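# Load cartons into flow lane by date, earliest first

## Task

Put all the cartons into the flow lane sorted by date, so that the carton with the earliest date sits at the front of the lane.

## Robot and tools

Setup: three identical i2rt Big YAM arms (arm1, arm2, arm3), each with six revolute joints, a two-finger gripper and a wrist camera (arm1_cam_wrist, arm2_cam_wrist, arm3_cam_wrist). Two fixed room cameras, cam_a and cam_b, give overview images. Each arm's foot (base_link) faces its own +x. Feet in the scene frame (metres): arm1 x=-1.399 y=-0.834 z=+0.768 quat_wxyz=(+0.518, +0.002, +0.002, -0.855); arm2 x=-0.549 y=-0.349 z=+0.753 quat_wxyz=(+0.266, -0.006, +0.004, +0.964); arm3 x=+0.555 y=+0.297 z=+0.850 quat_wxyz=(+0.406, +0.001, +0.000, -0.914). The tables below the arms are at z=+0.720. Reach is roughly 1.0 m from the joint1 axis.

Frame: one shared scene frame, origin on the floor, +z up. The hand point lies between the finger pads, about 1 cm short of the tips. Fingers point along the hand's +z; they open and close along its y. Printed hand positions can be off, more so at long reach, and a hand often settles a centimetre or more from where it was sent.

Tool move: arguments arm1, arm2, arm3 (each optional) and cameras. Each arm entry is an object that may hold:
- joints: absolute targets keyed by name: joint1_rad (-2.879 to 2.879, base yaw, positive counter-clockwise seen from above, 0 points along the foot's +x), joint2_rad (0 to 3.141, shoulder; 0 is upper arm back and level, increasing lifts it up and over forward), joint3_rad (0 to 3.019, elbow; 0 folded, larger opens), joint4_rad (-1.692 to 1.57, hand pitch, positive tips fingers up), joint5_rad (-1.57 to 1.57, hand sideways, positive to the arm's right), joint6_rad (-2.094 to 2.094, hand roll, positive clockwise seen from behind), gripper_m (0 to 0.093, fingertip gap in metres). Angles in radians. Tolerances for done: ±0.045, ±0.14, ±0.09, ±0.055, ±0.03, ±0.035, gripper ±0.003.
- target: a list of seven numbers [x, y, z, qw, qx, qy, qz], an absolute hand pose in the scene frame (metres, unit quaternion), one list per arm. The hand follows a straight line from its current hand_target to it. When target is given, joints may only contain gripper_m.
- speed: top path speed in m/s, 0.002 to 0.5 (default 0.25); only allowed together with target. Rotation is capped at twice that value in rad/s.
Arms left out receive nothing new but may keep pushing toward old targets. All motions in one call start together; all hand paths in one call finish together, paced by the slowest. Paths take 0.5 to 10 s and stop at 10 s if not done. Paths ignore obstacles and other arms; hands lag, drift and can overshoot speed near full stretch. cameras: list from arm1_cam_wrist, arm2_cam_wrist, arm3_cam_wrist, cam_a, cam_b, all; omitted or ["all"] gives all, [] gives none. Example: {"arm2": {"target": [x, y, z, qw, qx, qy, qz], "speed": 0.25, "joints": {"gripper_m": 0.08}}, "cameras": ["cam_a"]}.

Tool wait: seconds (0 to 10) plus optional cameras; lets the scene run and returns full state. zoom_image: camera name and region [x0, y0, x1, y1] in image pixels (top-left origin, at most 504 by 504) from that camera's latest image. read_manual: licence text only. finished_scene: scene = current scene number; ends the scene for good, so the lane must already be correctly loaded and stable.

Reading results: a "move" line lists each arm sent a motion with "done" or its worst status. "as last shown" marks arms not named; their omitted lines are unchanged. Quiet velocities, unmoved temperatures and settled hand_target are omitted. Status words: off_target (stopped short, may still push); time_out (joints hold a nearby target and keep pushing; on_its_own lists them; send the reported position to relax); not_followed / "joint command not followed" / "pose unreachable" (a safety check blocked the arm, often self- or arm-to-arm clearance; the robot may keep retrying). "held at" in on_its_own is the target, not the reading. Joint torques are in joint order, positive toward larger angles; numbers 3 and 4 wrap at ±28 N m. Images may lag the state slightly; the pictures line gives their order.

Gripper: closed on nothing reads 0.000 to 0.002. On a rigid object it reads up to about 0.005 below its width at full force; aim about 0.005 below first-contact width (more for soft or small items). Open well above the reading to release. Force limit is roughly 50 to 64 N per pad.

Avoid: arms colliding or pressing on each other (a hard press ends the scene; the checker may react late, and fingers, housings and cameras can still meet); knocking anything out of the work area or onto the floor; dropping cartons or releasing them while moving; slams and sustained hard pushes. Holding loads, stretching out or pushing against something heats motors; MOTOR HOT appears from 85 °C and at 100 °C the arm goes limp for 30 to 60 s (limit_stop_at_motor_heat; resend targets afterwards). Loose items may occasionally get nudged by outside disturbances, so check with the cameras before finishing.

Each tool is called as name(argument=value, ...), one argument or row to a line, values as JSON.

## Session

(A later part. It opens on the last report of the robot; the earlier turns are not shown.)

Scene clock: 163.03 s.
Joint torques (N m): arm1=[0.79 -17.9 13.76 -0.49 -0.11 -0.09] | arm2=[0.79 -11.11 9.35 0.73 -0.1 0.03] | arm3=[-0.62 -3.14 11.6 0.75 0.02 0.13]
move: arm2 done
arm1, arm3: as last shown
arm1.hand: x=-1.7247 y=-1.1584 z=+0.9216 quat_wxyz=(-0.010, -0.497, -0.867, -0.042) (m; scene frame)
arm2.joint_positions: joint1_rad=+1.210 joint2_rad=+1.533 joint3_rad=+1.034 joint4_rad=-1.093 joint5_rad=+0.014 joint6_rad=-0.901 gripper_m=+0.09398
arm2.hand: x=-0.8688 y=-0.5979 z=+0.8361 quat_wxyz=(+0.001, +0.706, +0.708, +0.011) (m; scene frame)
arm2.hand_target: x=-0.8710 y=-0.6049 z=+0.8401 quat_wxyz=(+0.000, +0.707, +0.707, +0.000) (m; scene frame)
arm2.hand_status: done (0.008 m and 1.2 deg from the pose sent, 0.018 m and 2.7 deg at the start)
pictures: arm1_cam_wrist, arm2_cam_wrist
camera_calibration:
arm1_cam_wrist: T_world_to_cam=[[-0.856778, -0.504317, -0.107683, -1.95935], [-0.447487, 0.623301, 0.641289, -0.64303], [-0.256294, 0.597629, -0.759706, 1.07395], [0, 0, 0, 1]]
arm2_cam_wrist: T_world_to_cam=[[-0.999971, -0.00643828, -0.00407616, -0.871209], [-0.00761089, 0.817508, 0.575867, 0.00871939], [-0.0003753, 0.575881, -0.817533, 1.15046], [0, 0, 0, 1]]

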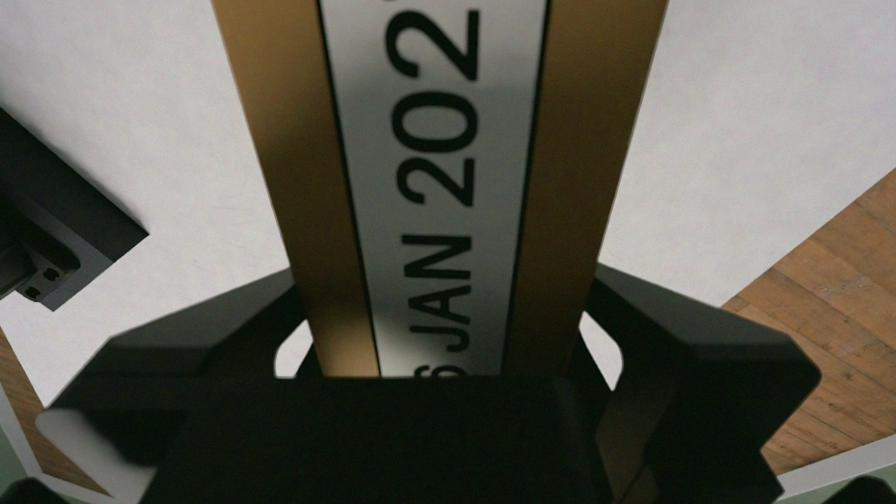

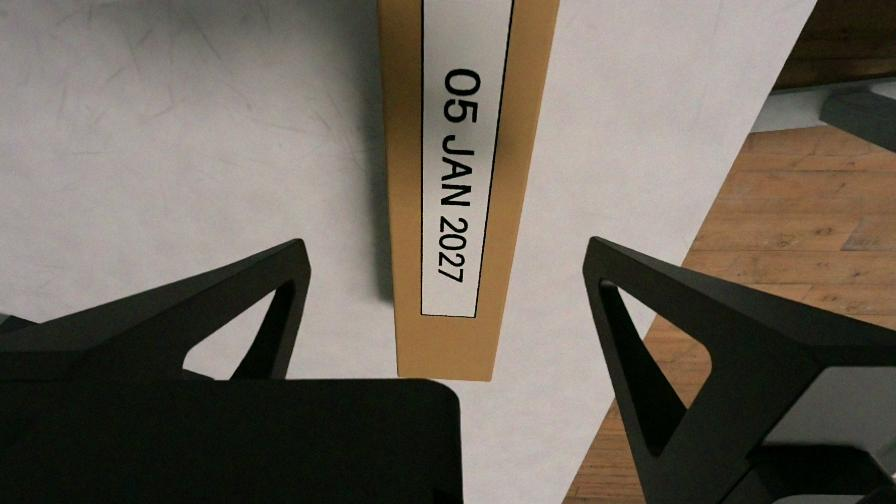

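move(
  arm2={"target":[-0.871,-0.605,0.756,0,0.707,0.707,0],"speed":0.12},
  cameras=["arm2_cam_wrist"],
)

move(
  arm2={"joints":{"gripper_m":0.05}},
  cameras=[],
)

move(
  arm2={"target":[-0.85,-0.57,0.98,0,0.707,0.707,0],"speed":0.2},
  cameras=["arm2_cam_wrist","cam_a"],
)

Scene clock: 174.17 s.
Joint torques (N m): arm1=[0.73 -17.9 13.76 -0.47 -0.11 -0.09] | arm2=[0.62 -10.34 6.65 0.75 -0.08 0.06] | arm3=[-0.67 -3.19 11.6 0.7 0.01 0.12]
move: arm2 off_target
arm1, arm3: as last shown
arm2.joint_positions: joint1_rad=+1.210 joint2_rad=+1.648 joint3_rad=+0.956 joint4_rad=-0.860 joint5_rad=+0.014 joint6_rad=-0.901 gripper_m=+0.09398
arm2.hand: x=-0.8775 y=-0.6061 z=+0.7662 quat_wxyz=(-0.001, +0.707, +0.707, -0.009) (m; scene frame)
arm2.hand_target: x=-0.8709 y=-0.6047 z=+0.7563 quat_wxyz=(+0.000, +0.707, +0.707, +0.000) (m; scene frame)
arm2.hand_status: off_target (0.012 m and 1.1 deg from the pose sent, 0.080 m and 1.2 deg at the start)
pictures: arm2_cam_wrist
camera_calibration:
arm2_cam_wrist: T_world_to_cam=[[-0.999618, -0.00518124, 0.0271352, -0.903048], [0.0107692, 0.831459, 0.555481, 0.0958256], [-0.0254399, 0.555562, -0.831086, 1.07409], [0, 0, 0, 1]]

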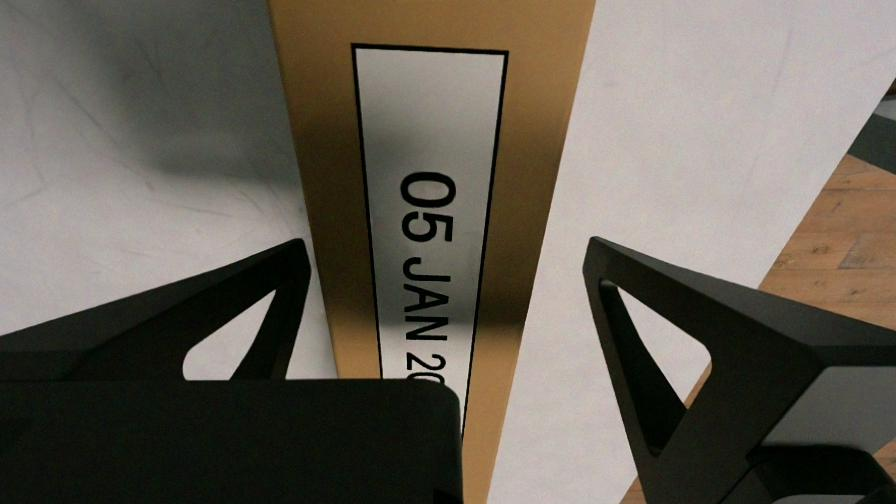

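Scene clock: 174.77 s.
Joint torques (N m): arm1=[0.79 -17.9 13.75 -0.47 -0.11 -0.09] | arm2=[0.5 -10.29 6.79 0.75 0.03 0.04] | arm3=[-0.62 -3.25 11.59 0.69 0.02 0.13]
move: arm2 off_target
arm1, arm3: as last shown
arm2.joint_positions: joint1_rad=+1.211 joint2_rad=+1.648 joint3_rad=+0.954 joint4_rad=-0.860 joint5_rad=+0.012 joint6_rad=-0.898 gripper_m=+0.05989
arm2.joint_status: gripper_m off_target (ended at +0.05992, target +0.05000)
arm2.hand: x=-0.8763 y=-0.6064 z=+0.7656 quat_wxyz=(+0.001, +0.707, +0.707, -0.009) (m; scene frame)
pictures: none

Scene clock: 176.73 s.
Joint torques (N m): arm1=[0.79 -17.9 13.75 -0.47 -0.11 -0.09] | arm2=[-0.73 -8.7 16.06 -0.38 -0.05 -0.13] | arm3=[-0.79 -3.25 11.59 0.72 0.03 0.12]
move: arm2 off_target
arm1, arm3: as last shown
arm2.joint_positions: joint1_rad=+1.200 joint2_rad=+1.318 joint3_rad=+1.124 joint4_rad=-1.450 joint5_rad=+0.014 joint6_rad=-0.910 gripper_m=+0.05989
arm2.hand: x=-0.8283 y=-0.5591 z=+0.9482 quat_wxyz=(+0.005, +0.706, +0.707, +0.036) (m; scene frame)
arm2.hand_target: x=-0.8482 y=-0.5687 z=+0.9799 quat_wxyz=(-0.001, +0.707, +0.707, -0.001) (m; scene frame)
arm2.hand_status: off_target (0.040 m and 4.2 deg from the pose sent, 0.219 m and 1.0 deg at the start)
pictures: arm2_cam_wrist, cam_a
camera_calibration:
arm2_cam_wrist: T_world_to_cam=[[-0.998959, -0.00451203, -0.0453941, -0.788907], [-0.0309091, 0.798803, 0.600799, -0.140739], [0.0335501, 0.601576, -0.79811, 1.24381], [0, 0, 0, 1]]

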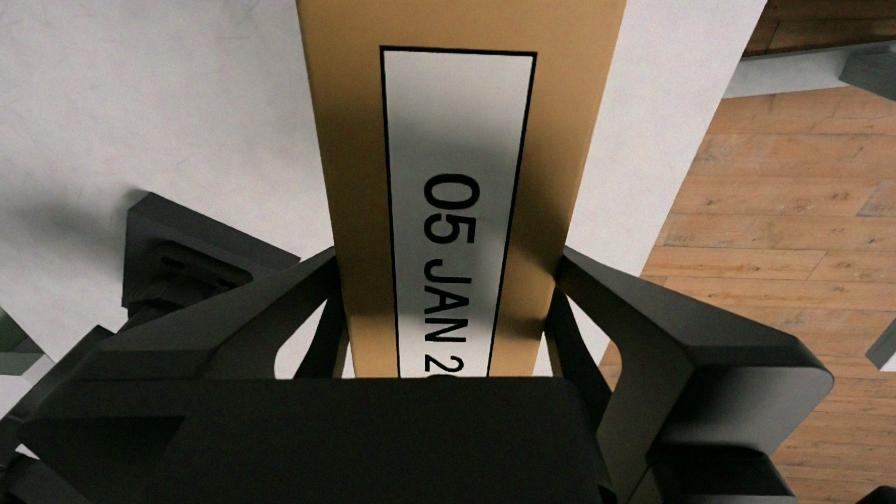

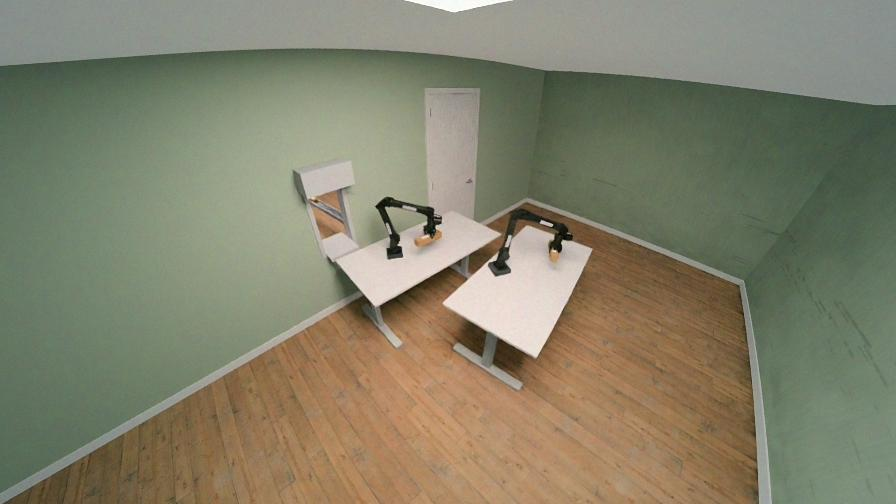

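move(
  arm2={"joints":{"joint1_rad":-1.85,"joint6_rad":0.68,"joint2_rad":1.2}},
  arm1={"joints":{"joint2_rad":1.53,"joint3_rad":1.45,"joint4_rad":-1.48}},
  arm3={"joints":{"joint1_rad":-0.55,"joint2_rad":0.6,"joint3_rad":1.48,"joint4_rad":-1.6,"joint6_rad":0.2}},
)

Scene clock: 188.47 s.
Joint torques (N m): arm1=[0.73 -16.85 13.64 -0.44 -0.12 -0.08] | arm2=[0.38 -7.59 15.87 -0.01 0.01 0.07] | arm3=[-0.62 2.78 11.92 1.2 -0.01 -0.06]
Heat: arm1: hottest joint3_rad 44 °C; arm2: hottest joint3_rad 49 °C; arm3: hottest joint3_rad 39 °C.
move: arm1 done; arm2 done; arm3 done
arm1.joint_positions: joint1_rad=-0.306 joint2_rad=+1.555 joint3_rad=+1.383 joint4_rad=-1.468 joint5_rad=+0.000 joint6_rad=-1.318 gripper_m=+0.06018
arm1.joint_status: all done
arm1.hand: x=-1.7133 y=-1.1471 z=+0.9646 quat_wxyz=(-0.009, -0.497, -0.867, -0.037) (m; scene frame)
arm2.joint_positions: joint1_rad=-1.858 joint2_rad=+1.208 joint3_rad=+1.130 joint4_rad=-1.453 joint5_rad=+0.017 joint6_rad=+0.671 gripper_m=+0.05987
arm2.joint_status: all done
arm2.hand: x=-0.2972 y=-0.1175 z=+0.9861 quat_wxyz=(-0.025, +0.036, -0.999, +0.000) (m; scene frame)
arm3.joint_positions: joint1_rad=-0.539 joint2_rad=+0.595 joint3_rad=+1.450 joint4_rad=-1.589 joint5_rad=+0.003 joint6_rad=+0.209 gripper_m=+0.09402
arm3.joint_status: all done
arm3.hand: x=+0.3815 y=+0.2457 z=+1.3722 quat_wxyz=(-0.100, -0.913, -0.040, +0.393) (m; scene frame)
pictures: arm1_cam_wrist, arm2_cam_wrist, arm3_cam_wrist, cam_a, cam_b
camera_calibration:
arm1_cam_wrist: T_world_to_cam=[[-0.857374, -0.505465, -0.0970305, -1.95188], [-0.442731, 0.628134, 0.639873, -0.657382], [-0.262485, 0.591569, -0.762331, 1.08773], [0, 0, 0, 1]]
arm2_cam_wrist: T_world_to_cam=[[0.0769952, -0.99693, 0.0142311, -0.110235], [-0.850385, -0.0582124, 0.522931, -0.767226], [-0.520497, -0.0523651, -0.852256, 0.802419], [0, 0, 0, 1]]
arm3_cam_wrist: T_world_to_cam=[[-0.14268, 0.975918, -0.165004, 0.0419905], [0.977051, 0.112237, -0.181037, -0.150095], [-0.158158, -0.187048, -0.969536, 1.55967], [0, 0, 0, 1]]

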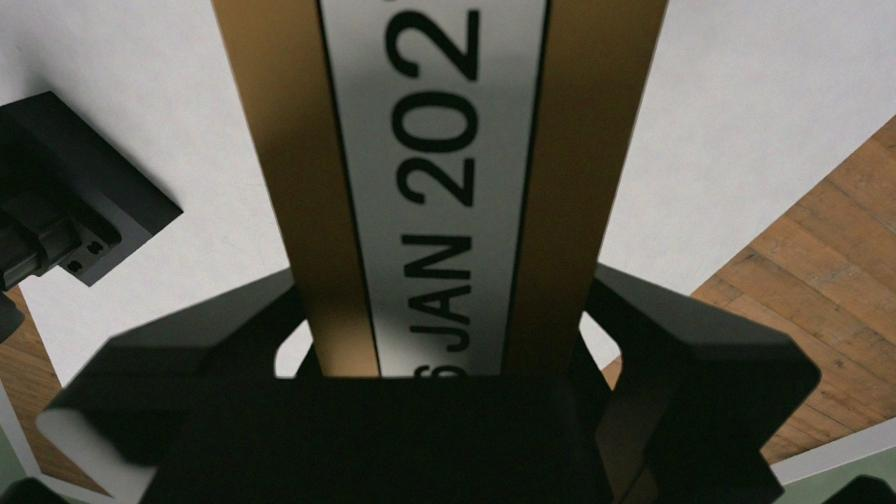

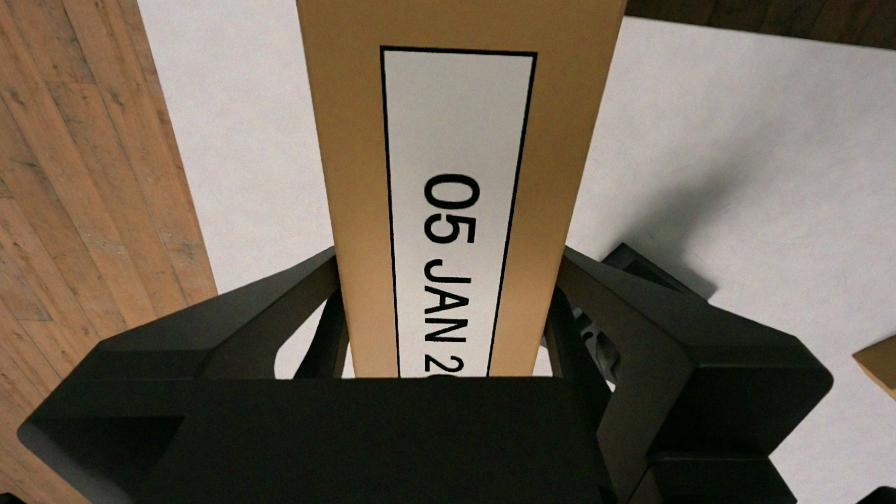

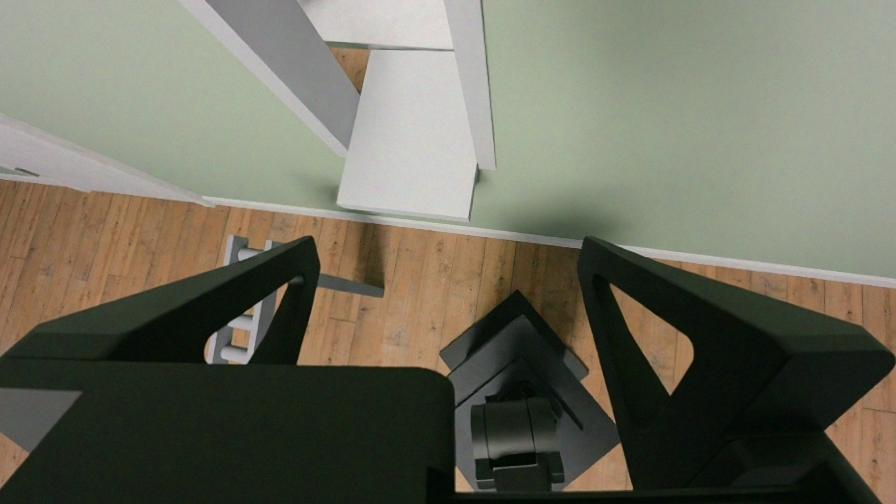

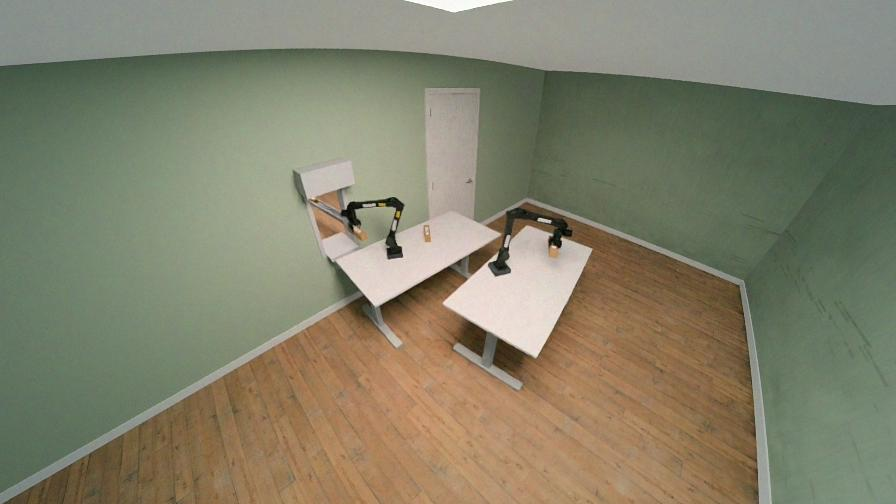

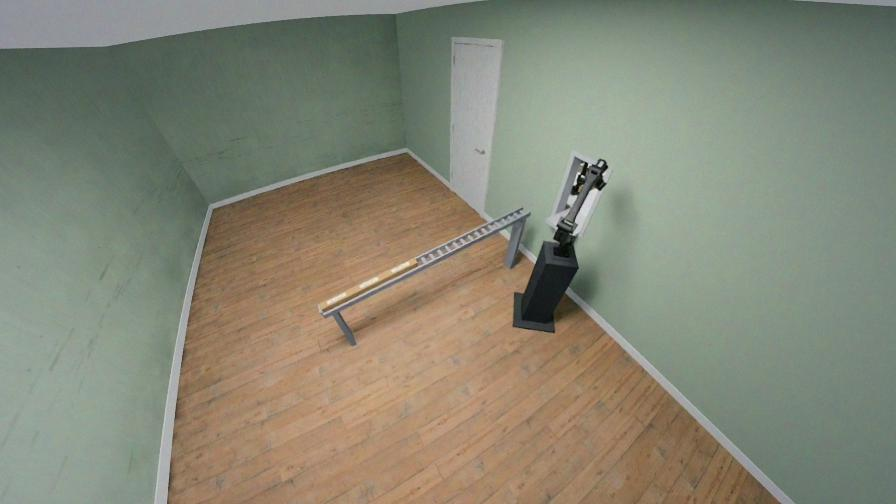

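move(
  arm2={"target":[-0.01,0.015,0.93,0,0,1,0],"speed":0.15},
  arm1={"joints":{"joint1_rad":2.48,"joint6_rad":-1.112}},
)

zoom_image(
  camera="arm3_cam_wrist",
  region=[280, 0, 560, 240],
)

Scene clock: 198.23 s.
Joint torques (N m): arm1=[-0.03 -16.79 13.68 -0.4 -0.17 0.09] | arm2=[-0.97 -20.72 16.5 -0.28 -0.07 -0.12] | arm3=[-0.5 2.96 11.88 1.22 -0.02 -0.05]
move: arm1 done; arm2 off_target
arm1.joint_positions: joint1_rad=+2.490 joint2_rad=+1.555 joint3_rad=+1.383 joint4_rad=-1.468 joint5_rad=+0.001 joint6_rad=-1.117 gripper_m=+0.06012
arm1.joint_status: all done
arm1.hand: x=-0.9977 y=-0.6477 z=+0.9689 quat_wxyz=(+0.030, +0.701, -0.712, -0.012) (m; scene frame)
arm2.joint_positions: joint1_rad=-2.006 joint2_rad=+2.080 joint3_rad=+1.977 joint4_rad=-1.543 joint5_rad=-0.012 joint6_rad=+0.598 gripper_m=+0.05987
arm2.hand: x=-0.0316 y=+0.0060 z=+0.8974 quat_wxyz=(+0.030, -0.002, -0.999, +0.022) (m; scene frame)
arm2.hand_target: x=-0.0124 y=+0.0134 z=+0.9304 quat_wxyz=(-0.001, +0.000, -1.000, +0.000) (m; scene frame)
arm2.hand_status: off_target (0.040 m and 4.2 deg from the pose sent, 0.321 m and 5.1 deg at the start)
arm3: as last shown
pictures: arm1_cam_wrist, arm2_cam_wrist, arm3_cam_wrist, cam_a, cam_b
camera_calibration:
arm1_cam_wrist: T_world_to_cam=[[0.996317, -0.0124326, -0.0848381, 1.07141], [0.0453634, -0.763191, 0.644578, -1.07585], [-0.0727615, -0.646053, -0.759817, 0.368634], [0, 0, 0, 1]]
arm2_cam_wrist: T_world_to_cam=[[0.00336003, -0.998378, 0.0568255, -0.046892], [-0.789977, 0.0321916, 0.612291, -0.566663], [-0.613127, -0.0469482, -0.788588, 0.811464], [0, 0, 0, 1]]
arm3_cam_wrist: T_world_to_cam=[[-0.14268, 0.975918, -0.165004, 0.0419905], [0.977051, 0.112237, -0.181037, -0.150095], [-0.158158, -0.187048, -0.969536, 1.55967], [0, 0, 0, 1]]

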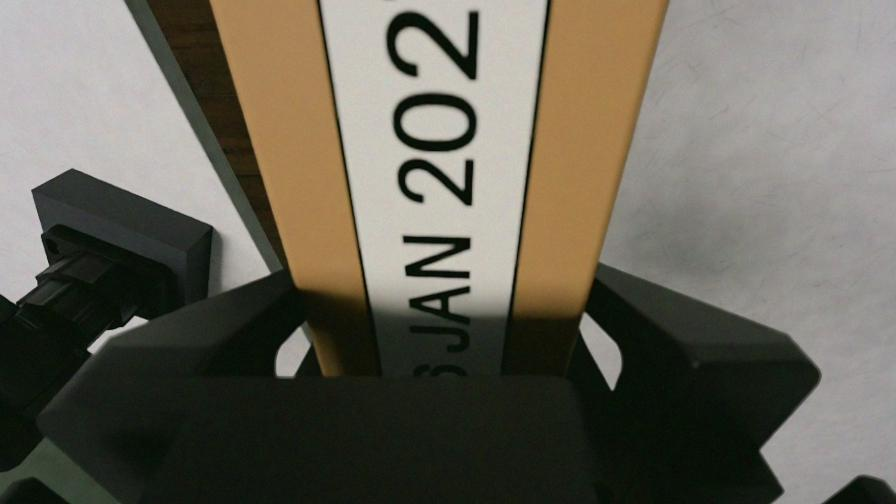

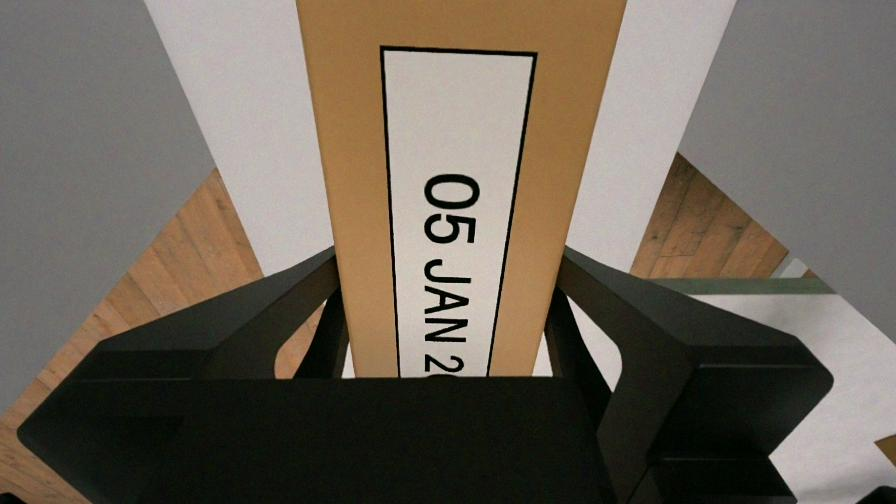

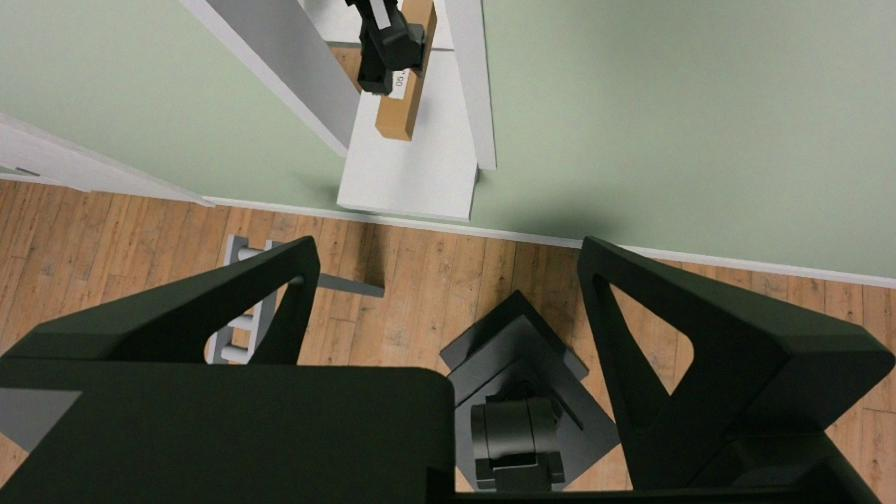

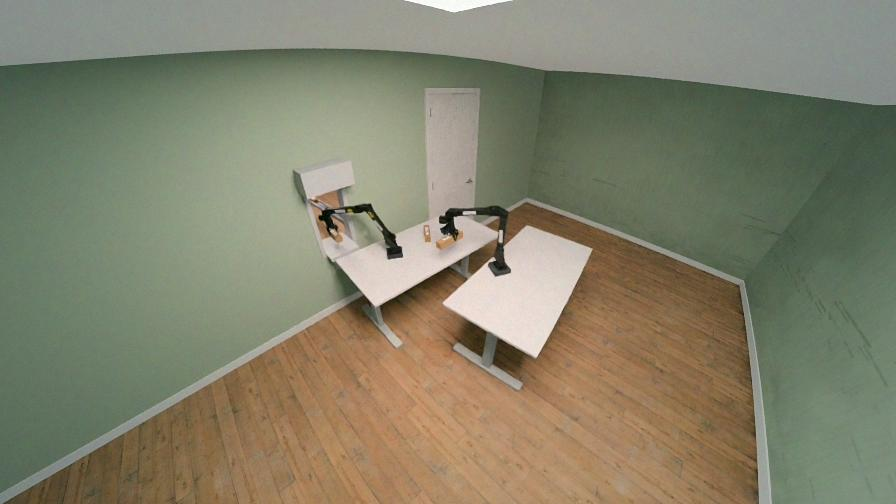

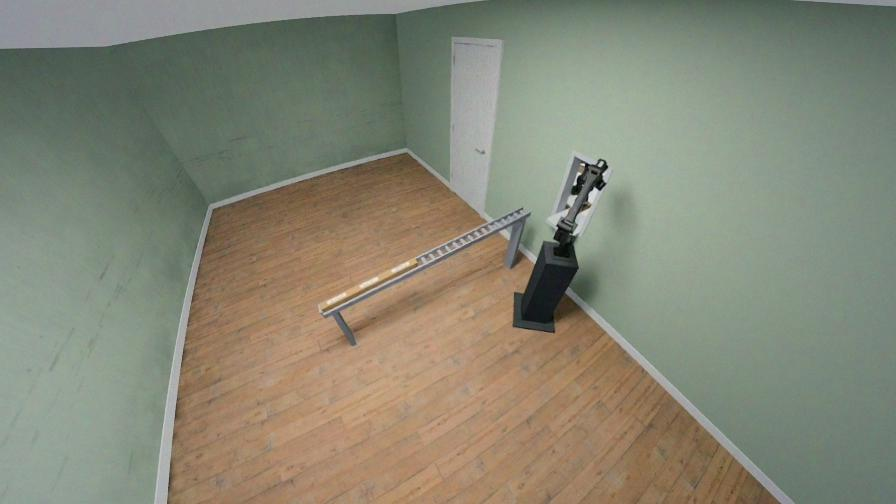

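Scaled by 1.800 from the camera's 896x504 image, which has a finer 1280x720 frame.

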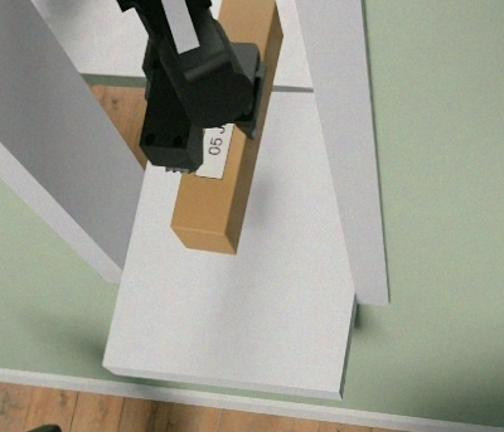

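move(
  arm2={"target":[0.01,0.012,0.84,0,0,1,0],"speed":0.1},
  arm1={"target":[-0.835,-0.56,0.82,0,0.707,-0.707,0],"speed":0.15},
  cameras=["arm2_cam_wrist","arm3_cam_wrist"],
)

zoom_image(
  camera="arm3_cam_wrist",
  region=[280, 0, 560, 240],
)

Scene clock: 203.27 s.
Joint torques (N m): arm1=[2.08 -24.41 12.89 0.12 -0.09 0.03] | arm2=[-1.14 -22.42 9.28 0.61 -0.08 -0.12] | arm3=[-0.62 2.96 11.86 1.14 -0.02 -0.05]
move: arm1 off_target; arm2 done
arm1.joint_positions: joint1_rad=+2.490 joint2_rad=+2.107 joint3_rad=+1.661 joint4_rad=-1.229 joint5_rad=+0.004 joint6_rad=-1.117 gripper_m=+0.06013
arm1.hand: x=-0.8612 y=-0.5836 z=+0.7823 quat_wxyz=(+0.047, +0.701, -0.712, -0.016) (m; scene frame)
arm1.hand_target: x=-0.8379 y=-0.5611 z=+0.8213 quat_wxyz=(+0.000, +0.707, -0.707, +0.000) (m; scene frame)
arm1.hand_status: off_target (0.052 m and 5.8 deg from the pose sent, 0.237 m and 3.9 deg at the start)
arm2.joint_positions: joint1_rad=-2.023 joint2_rad=+2.173 joint3_rad=+1.977 joint4_rad=-1.386 joint5_rad=-0.012 joint6_rad=+0.580 gripper_m=+0.05987
arm2.hand: x=+0.0055 y=+0.0170 z=+0.8383 quat_wxyz=(+0.003, +0.000, -1.000, +0.004) (m; scene frame)
arm2.hand_target: x=+0.0100 y=+0.0119 z=+0.8400 quat_wxyz=(+0.000, +0.000, -1.000, +0.000) (m; scene frame)
arm2.hand_status: done (0.007 m and 0.5 deg from the pose sent, 0.071 m and 4.2 deg at the start)
arm3: as last shown
pictures: arm2_cam_wrist, arm3_cam_wrist
camera_calibration:
arm2_cam_wrist: T_world_to_cam=[[0.00453423, -0.999785, 0.0202346, -0.00191415], [-0.821475, 0.00781452, 0.570191, -0.465573], [-0.570227, -0.0192076, -0.821263, 0.81486], [0, 0, 0, 1]]
arm3_cam_wrist: T_world_to_cam=[[-0.14268, 0.975918, -0.165004, 0.0419905], [0.977051, 0.112237, -0.181037, -0.150095], [-0.158158, -0.187048, -0.969536, 1.55967], [0, 0, 0, 1]]

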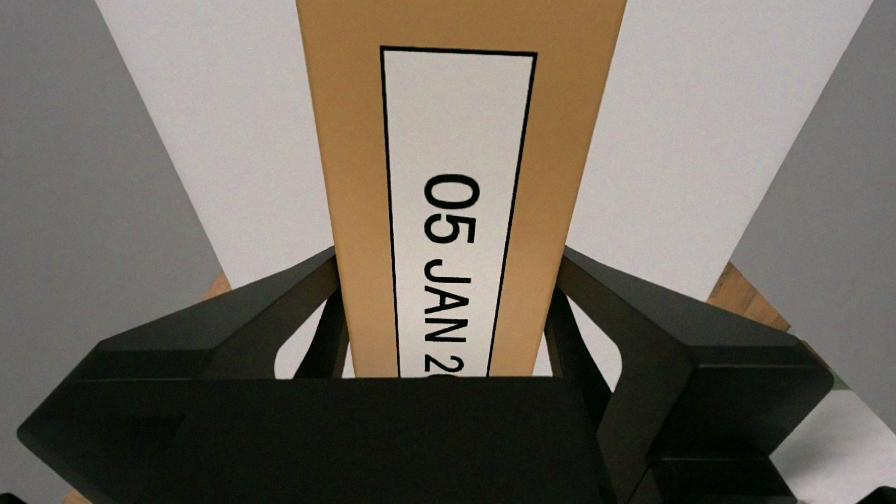

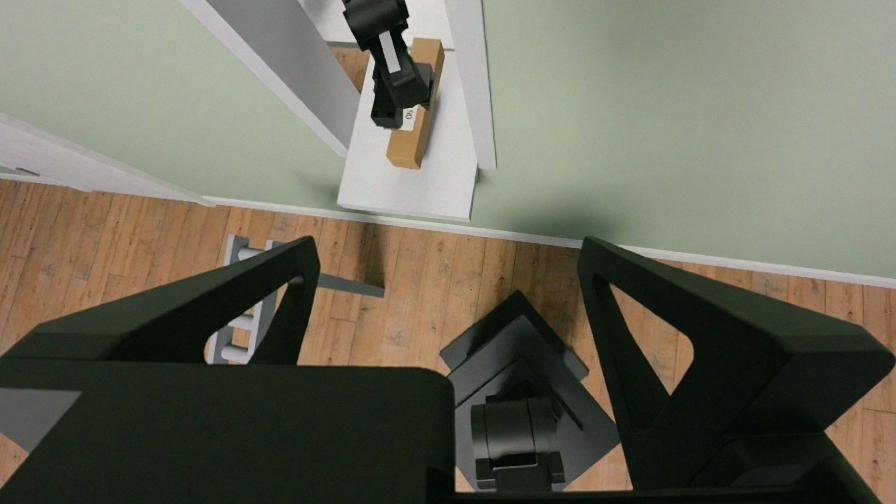

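Scaled by 1.800 from the camera's 896x504 image, which has a finer 1280x720 frame.

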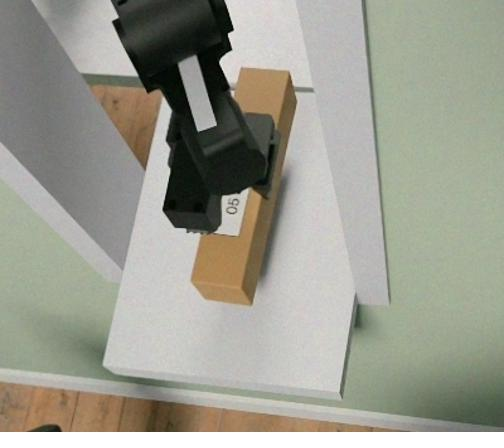

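move(
  arm2={"target":[0.012,0.008,0.802,0,0,1,0],"speed":0.05},
  arm1={"target":[-0.835,-0.56,0.785,0,0.707,-0.707,0],"speed":0.06},
  cameras=["arm3_cam_wrist"],
)

zoom_image(
  camera="arm3_cam_wrist",
  region=[280, 0, 560, 240],
)

Scene clock: 206.93 s.
Joint torques (N m): arm1=[2.02 -23.06 10.59 0.43 0.04 0.05] | arm2=[-1.2 -21.89 9.32 0.58 -0.08 -0.13] | arm3=[-0.79 2.67 11.85 1.18 -0.03 -0.04]
move: arm1 off_target; arm2 done
arm1.joint_positions: joint1_rad=+2.490 joint2_rad=+2.127 joint3_rad=+1.661 joint4_rad=-1.166 joint5_rad=+0.001 joint6_rad=-1.118 gripper_m=+0.06013
arm1.hand: x=-0.8497 y=-0.5774 z=+0.7694 quat_wxyz=(+0.026, +0.702, -0.712, -0.011) (m; scene frame)
arm1.hand_target: x=-0.8359 y=-0.5604 z=+0.7855 quat_wxyz=(+0.000, +0.707, -0.707, +0.000) (m; scene frame)
arm1.hand_status: off_target (0.028 m and 3.3 deg from the pose sent, 0.035 m and 5.8 deg at the start)
arm2.joint_positions: joint1_rad=-2.028 joint2_rad=+2.199 joint3_rad=+1.919 joint4_rad=-1.302 joint5_rad=-0.012 joint6_rad=+0.574 gripper_m=+0.05987
arm2.hand: x=+0.0074 y=+0.0130 z=+0.8000 quat_wxyz=(+0.003, +0.000, -1.000, +0.004) (m; scene frame)
arm2.hand_target: x=+0.0120 y=+0.0079 z=+0.8021 quat_wxyz=(+0.000, +0.000, -1.000, +0.000) (m; scene frame)
arm2.hand_status: done (0.007 m and 0.6 deg from the pose sent, 0.038 m and 0.5 deg at the start)
arm3: as last shown
arm3.joint_positions: joint1_rad=-0.539 joint2_rad=+0.595 joint3_rad=+1.450 joint4_rad=-1.589 joint5_rad=+0.003 joint6_rad=+0.208 gripper_m=+0.09402
pictures: arm3_cam_wrist
camera_calibration:
arm3_cam_wrist: T_world_to_cam=[[-0.142944, 0.975926, -0.164728, 0.0417105], [0.977007, 0.112536, -0.181087, -0.150084], [-0.158189, -0.186826, -0.969573, 1.55968], [0, 0, 0, 1]]

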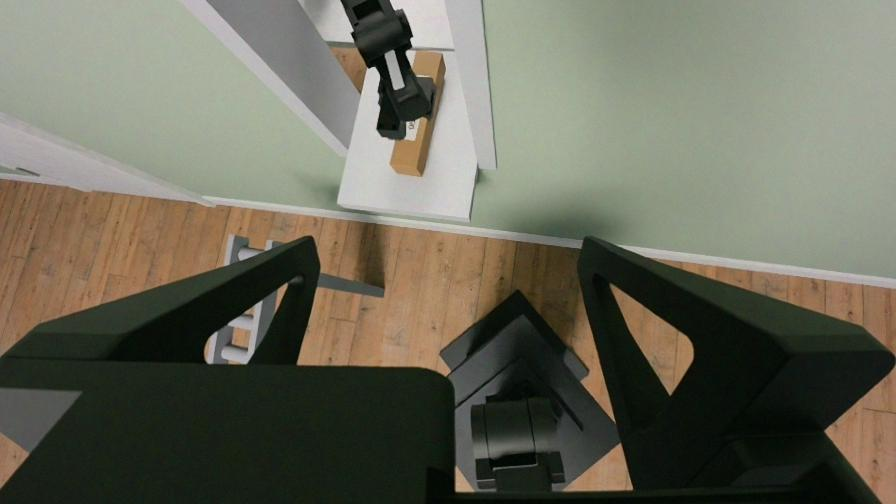

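Scaled by 1.800 from the camera's 896x504 image, which has a finer 1280x720 frame.

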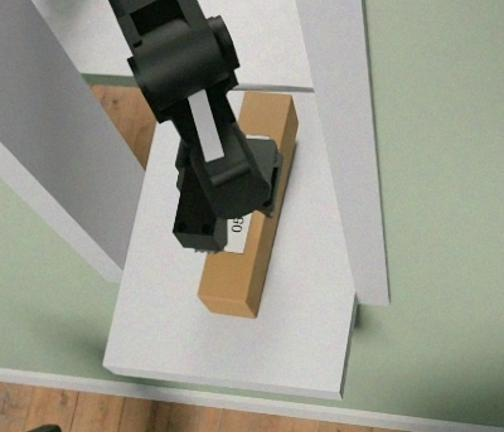

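move(
  arm2={"target":[0.012,0.007,0.77,0,0,1,0],"speed":0.05},
  arm1={"joints":{"gripper_m":0.09}},
  cameras=["arm3_cam_wrist"],
)

zoom_image(
  camera="arm3_cam_wrist",
  region=[280, 0, 560, 240],
)

Scene clock: 210.47 s.
Joint torques (N m): arm1=[2.02 -23.41 10.61 0.39 0.01 0.05] | arm2=[-1.2 -20.19 7.98 0.96 -0.09 -0.12] | arm3=[-0.62 2.78 11.84 1.17 -0.03 -0.05]
move: arm1 done; arm2 off_target
arm1.joint_positions: joint1_rad=+2.490 joint2_rad=+2.127 joint3_rad=+1.661 joint4_rad=-1.164 joint5_rad=+0.002 joint6_rad=-1.118 gripper_m=+0.08994
arm1.joint_status: all done
arm1.hand: x=-0.8494 y=-0.5774 z=+0.7693 quat_wxyz=(+0.026, +0.702, -0.712, -0.010) (m; scene frame)
arm2.joint_positions: joint1_rad=-2.029 joint2_rad=+2.200 joint3_rad=+1.895 joint4_rad=-1.241 joint5_rad=-0.012 joint6_rad=+0.573 gripper_m=+0.05987
arm2.hand: x=+0.0127 y=+0.0161 z=+0.7901 quat_wxyz=(-0.011, +0.000, -1.000, -0.006) (m; scene frame)
arm2.hand_target: x=+0.0116 y=+0.0069 z=+0.7705 quat_wxyz=(+0.000, +0.000, -1.000, +0.000) (m; scene frame)
arm2.hand_status: off_target (0.022 m and 1.5 deg from the pose sent, 0.031 m and 0.6 deg at the start)
arm3: as last shown
pictures: arm3_cam_wrist
camera_calibration:
arm3_cam_wrist: T_world_to_cam=[[-0.142944, 0.975926, -0.164728, 0.0417105], [0.977007, 0.112536, -0.181087, -0.150084], [-0.158189, -0.186826, -0.969573, 1.55968], [0, 0, 0, 1]]

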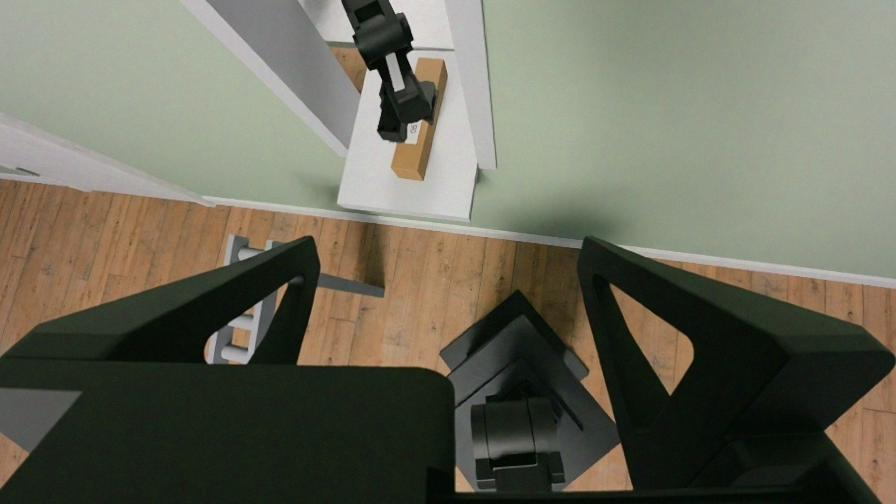

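Scaled by 1.800 from the camera's 896x504 image, which has a finer 1280x720 frame.

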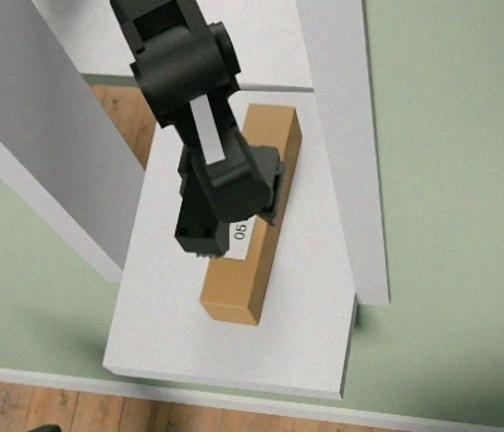

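move(
  arm2={"joints":{"gripper_m":0.09}},
  arm1={"target":[-0.88,-0.585,0.98,0,0.707,-0.707,0],"speed":0.2},
  cameras=[],
)

move(
  arm2={"target":[-0.01,0.015,0.93,0,0,1,0],"speed":0.15},
  arm1={"joints":{"joint1_rad":1.0,"joint2_rad":0.9,"joint3_rad":1.0,"joint6_rad":0}},
  cameras=["arm3_cam_wrist"],
)

move(
  arm2={"joints":{"joint1_rad":-1.85,"joint2_rad":1.0,"joint3_rad":1.0,"joint6_rad":0}},
  cameras=["arm3_cam_wrist","cam_a"],
)

zoom_image(
  camera="arm3_cam_wrist",
  region=[280, 0, 560, 240],
)

Scene clock: 215.97 s.
Joint torques (N m): arm1=[1.73 -20.42 12.7 -0.38 0.03 0.01] | arm2=[-1.14 -20.19 8.01 0.8 -0.05 -0.11] | arm3=[-0.79 2.73 11.81 1.22 -0.03 -0.04]
move: arm1 off_target; arm2 done
arm1.joint_positions: joint1_rad=+2.490 joint2_rad=+1.864 joint3_rad=+1.757 joint4_rad=-1.516 joint5_rad=+0.002 joint6_rad=-1.118 gripper_m=+0.08994
arm1.hand: x=-0.8887 y=-0.5966 z=+0.9572 quat_wxyz=(+0.022, +0.702, -0.712, -0.009) (m; scene frame)
arm1.hand_target: x=-0.8810 y=-0.5856 z=+0.9800 quat_wxyz=(+0.000, +0.707, -0.707, +0.000) (m; scene frame)
arm1.hand_status: off_target (0.027 m and 2.8 deg from the pose sent, 0.213 m and 3.3 deg at the start)
arm2.joint_positions: joint1_rad=-2.029 joint2_rad=+2.200 joint3_rad=+1.895 joint4_rad=-1.238 joint5_rad=-0.013 joint6_rad=+0.572 gripper_m=+0.08995
arm2.joint_status: all done
arm2.hand: x=+0.0135 y=+0.0164 z=+0.7901 quat_wxyz=(-0.013, +0.000, -1.000, -0.007) (m; scene frame)
arm3: as last shown
pictures: none

Scene clock: 218.00 s.
Joint torques (N m): arm1=[-0.56 -5.42 9.18 0.13 -0.02 0.15] | arm2=[0.32 -18.84 14.49 -0.27 -0.04 0.1] | arm3=[-0.85 2.61 11.85 1.13 -0.01 -0.07]
move: arm1 done; arm2 off_target
arm1.joint_positions: joint1_rad=+1.017 joint2_rad=+0.910 joint3_rad=+0.998 joint4_rad=-1.519 joint5_rad=+0.005 joint6_rad=-0.009 gripper_m=+0.08998
arm1.joint_status: all done
arm1.hand: x=-1.2687 y=-1.0577 z=+1.0279 quat_wxyz=(-0.059, -0.490, -0.869, +0.034) (m; scene frame)
arm2.joint_positions: joint1_rad=-2.025 joint2_rad=+2.073 joint3_rad=+2.014 joint4_rad=-1.550 joint5_rad=-0.014 joint6_rad=+0.576 gripper_m=+0.08995
arm2.hand: x=-0.0186 y=+0.0010 z=+0.9152 quat_wxyz=(+0.015, +0.000, -1.000, +0.011) (m; scene frame)
arm2.hand_target: x=-0.0110 y=+0.0145 z=+0.9303 quat_wxyz=(+0.000, +0.000, -1.000, -0.001) (m; scene frame)
arm2.hand_status: off_target (0.022 m and 2.1 deg from the pose sent, 0.142 m and 1.7 deg at the start)
arm3: as last shown
pictures: arm3_cam_wrist
camera_calibration:
arm3_cam_wrist: T_world_to_cam=[[-0.142944, 0.975926, -0.164728, 0.0417105], [0.977007, 0.112536, -0.181087, -0.150084], [-0.158189, -0.186826, -0.969573, 1.55968], [0, 0, 0, 1]]

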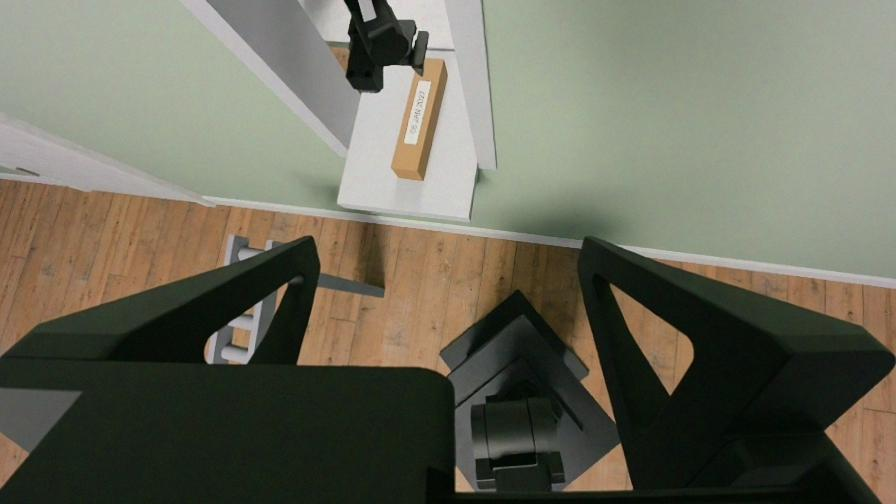

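Scene clock: 219.77 s.
Joint torques (N m): arm1=[-0.62 -5.36 9.2 0.13 -0.01 0.13] | arm2=[-0.38 -4.13 8.53 0.23 -0.01 -0.13] | arm3=[-0.79 2.78 11.82 1.1 -0.01 -0.05]
move: arm2 done
arm1, arm3: as last shown
arm1.hand: x=-1.2687 y=-1.0577 z=+1.0277 quat_wxyz=(-0.059, -0.490, -0.869, +0.034) (m; scene frame)
arm2.joint_positions: joint1_rad=-1.847 joint2_rad=+1.005 joint3_rad=+1.020 joint4_rad=-1.555 joint5_rad=-0.016 joint6_rad=+0.012 gripper_m=+0.08996
arm2.joint_status: all done
arm2.hand: x=-0.3593 y=-0.1628 z=+0.9993 quat_wxyz=(-0.013, +0.363, -0.932, -0.006) (m; scene frame)
pictures: arm3_cam_wrist, cam_a
camera_calibration:
arm3_cam_wrist: T_world_to_cam=[[-0.142944, 0.975926, -0.164728, 0.0417105], [0.977007, 0.112536, -0.181087, -0.150084], [-0.158189, -0.186826, -0.969573, 1.55968], [0, 0, 0, 1]]

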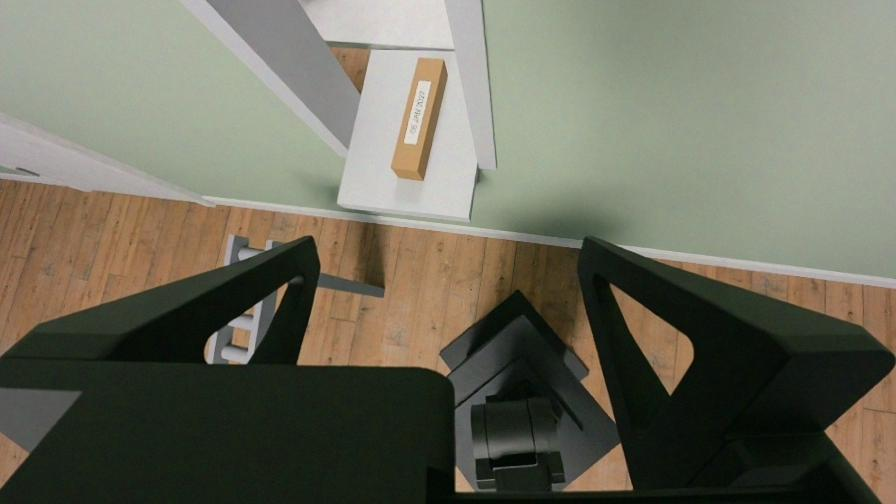

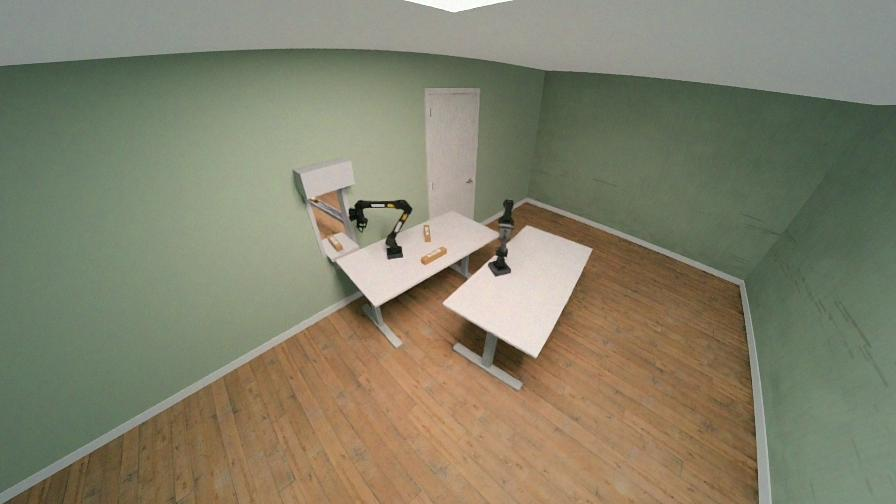

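Scaled by 1.800 from the camera's 896x504 image, which has a finer 1280x720 frame.

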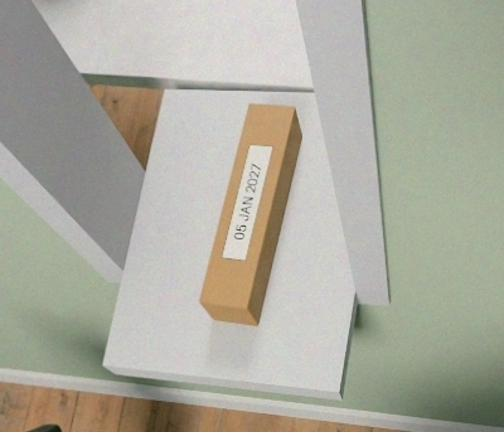

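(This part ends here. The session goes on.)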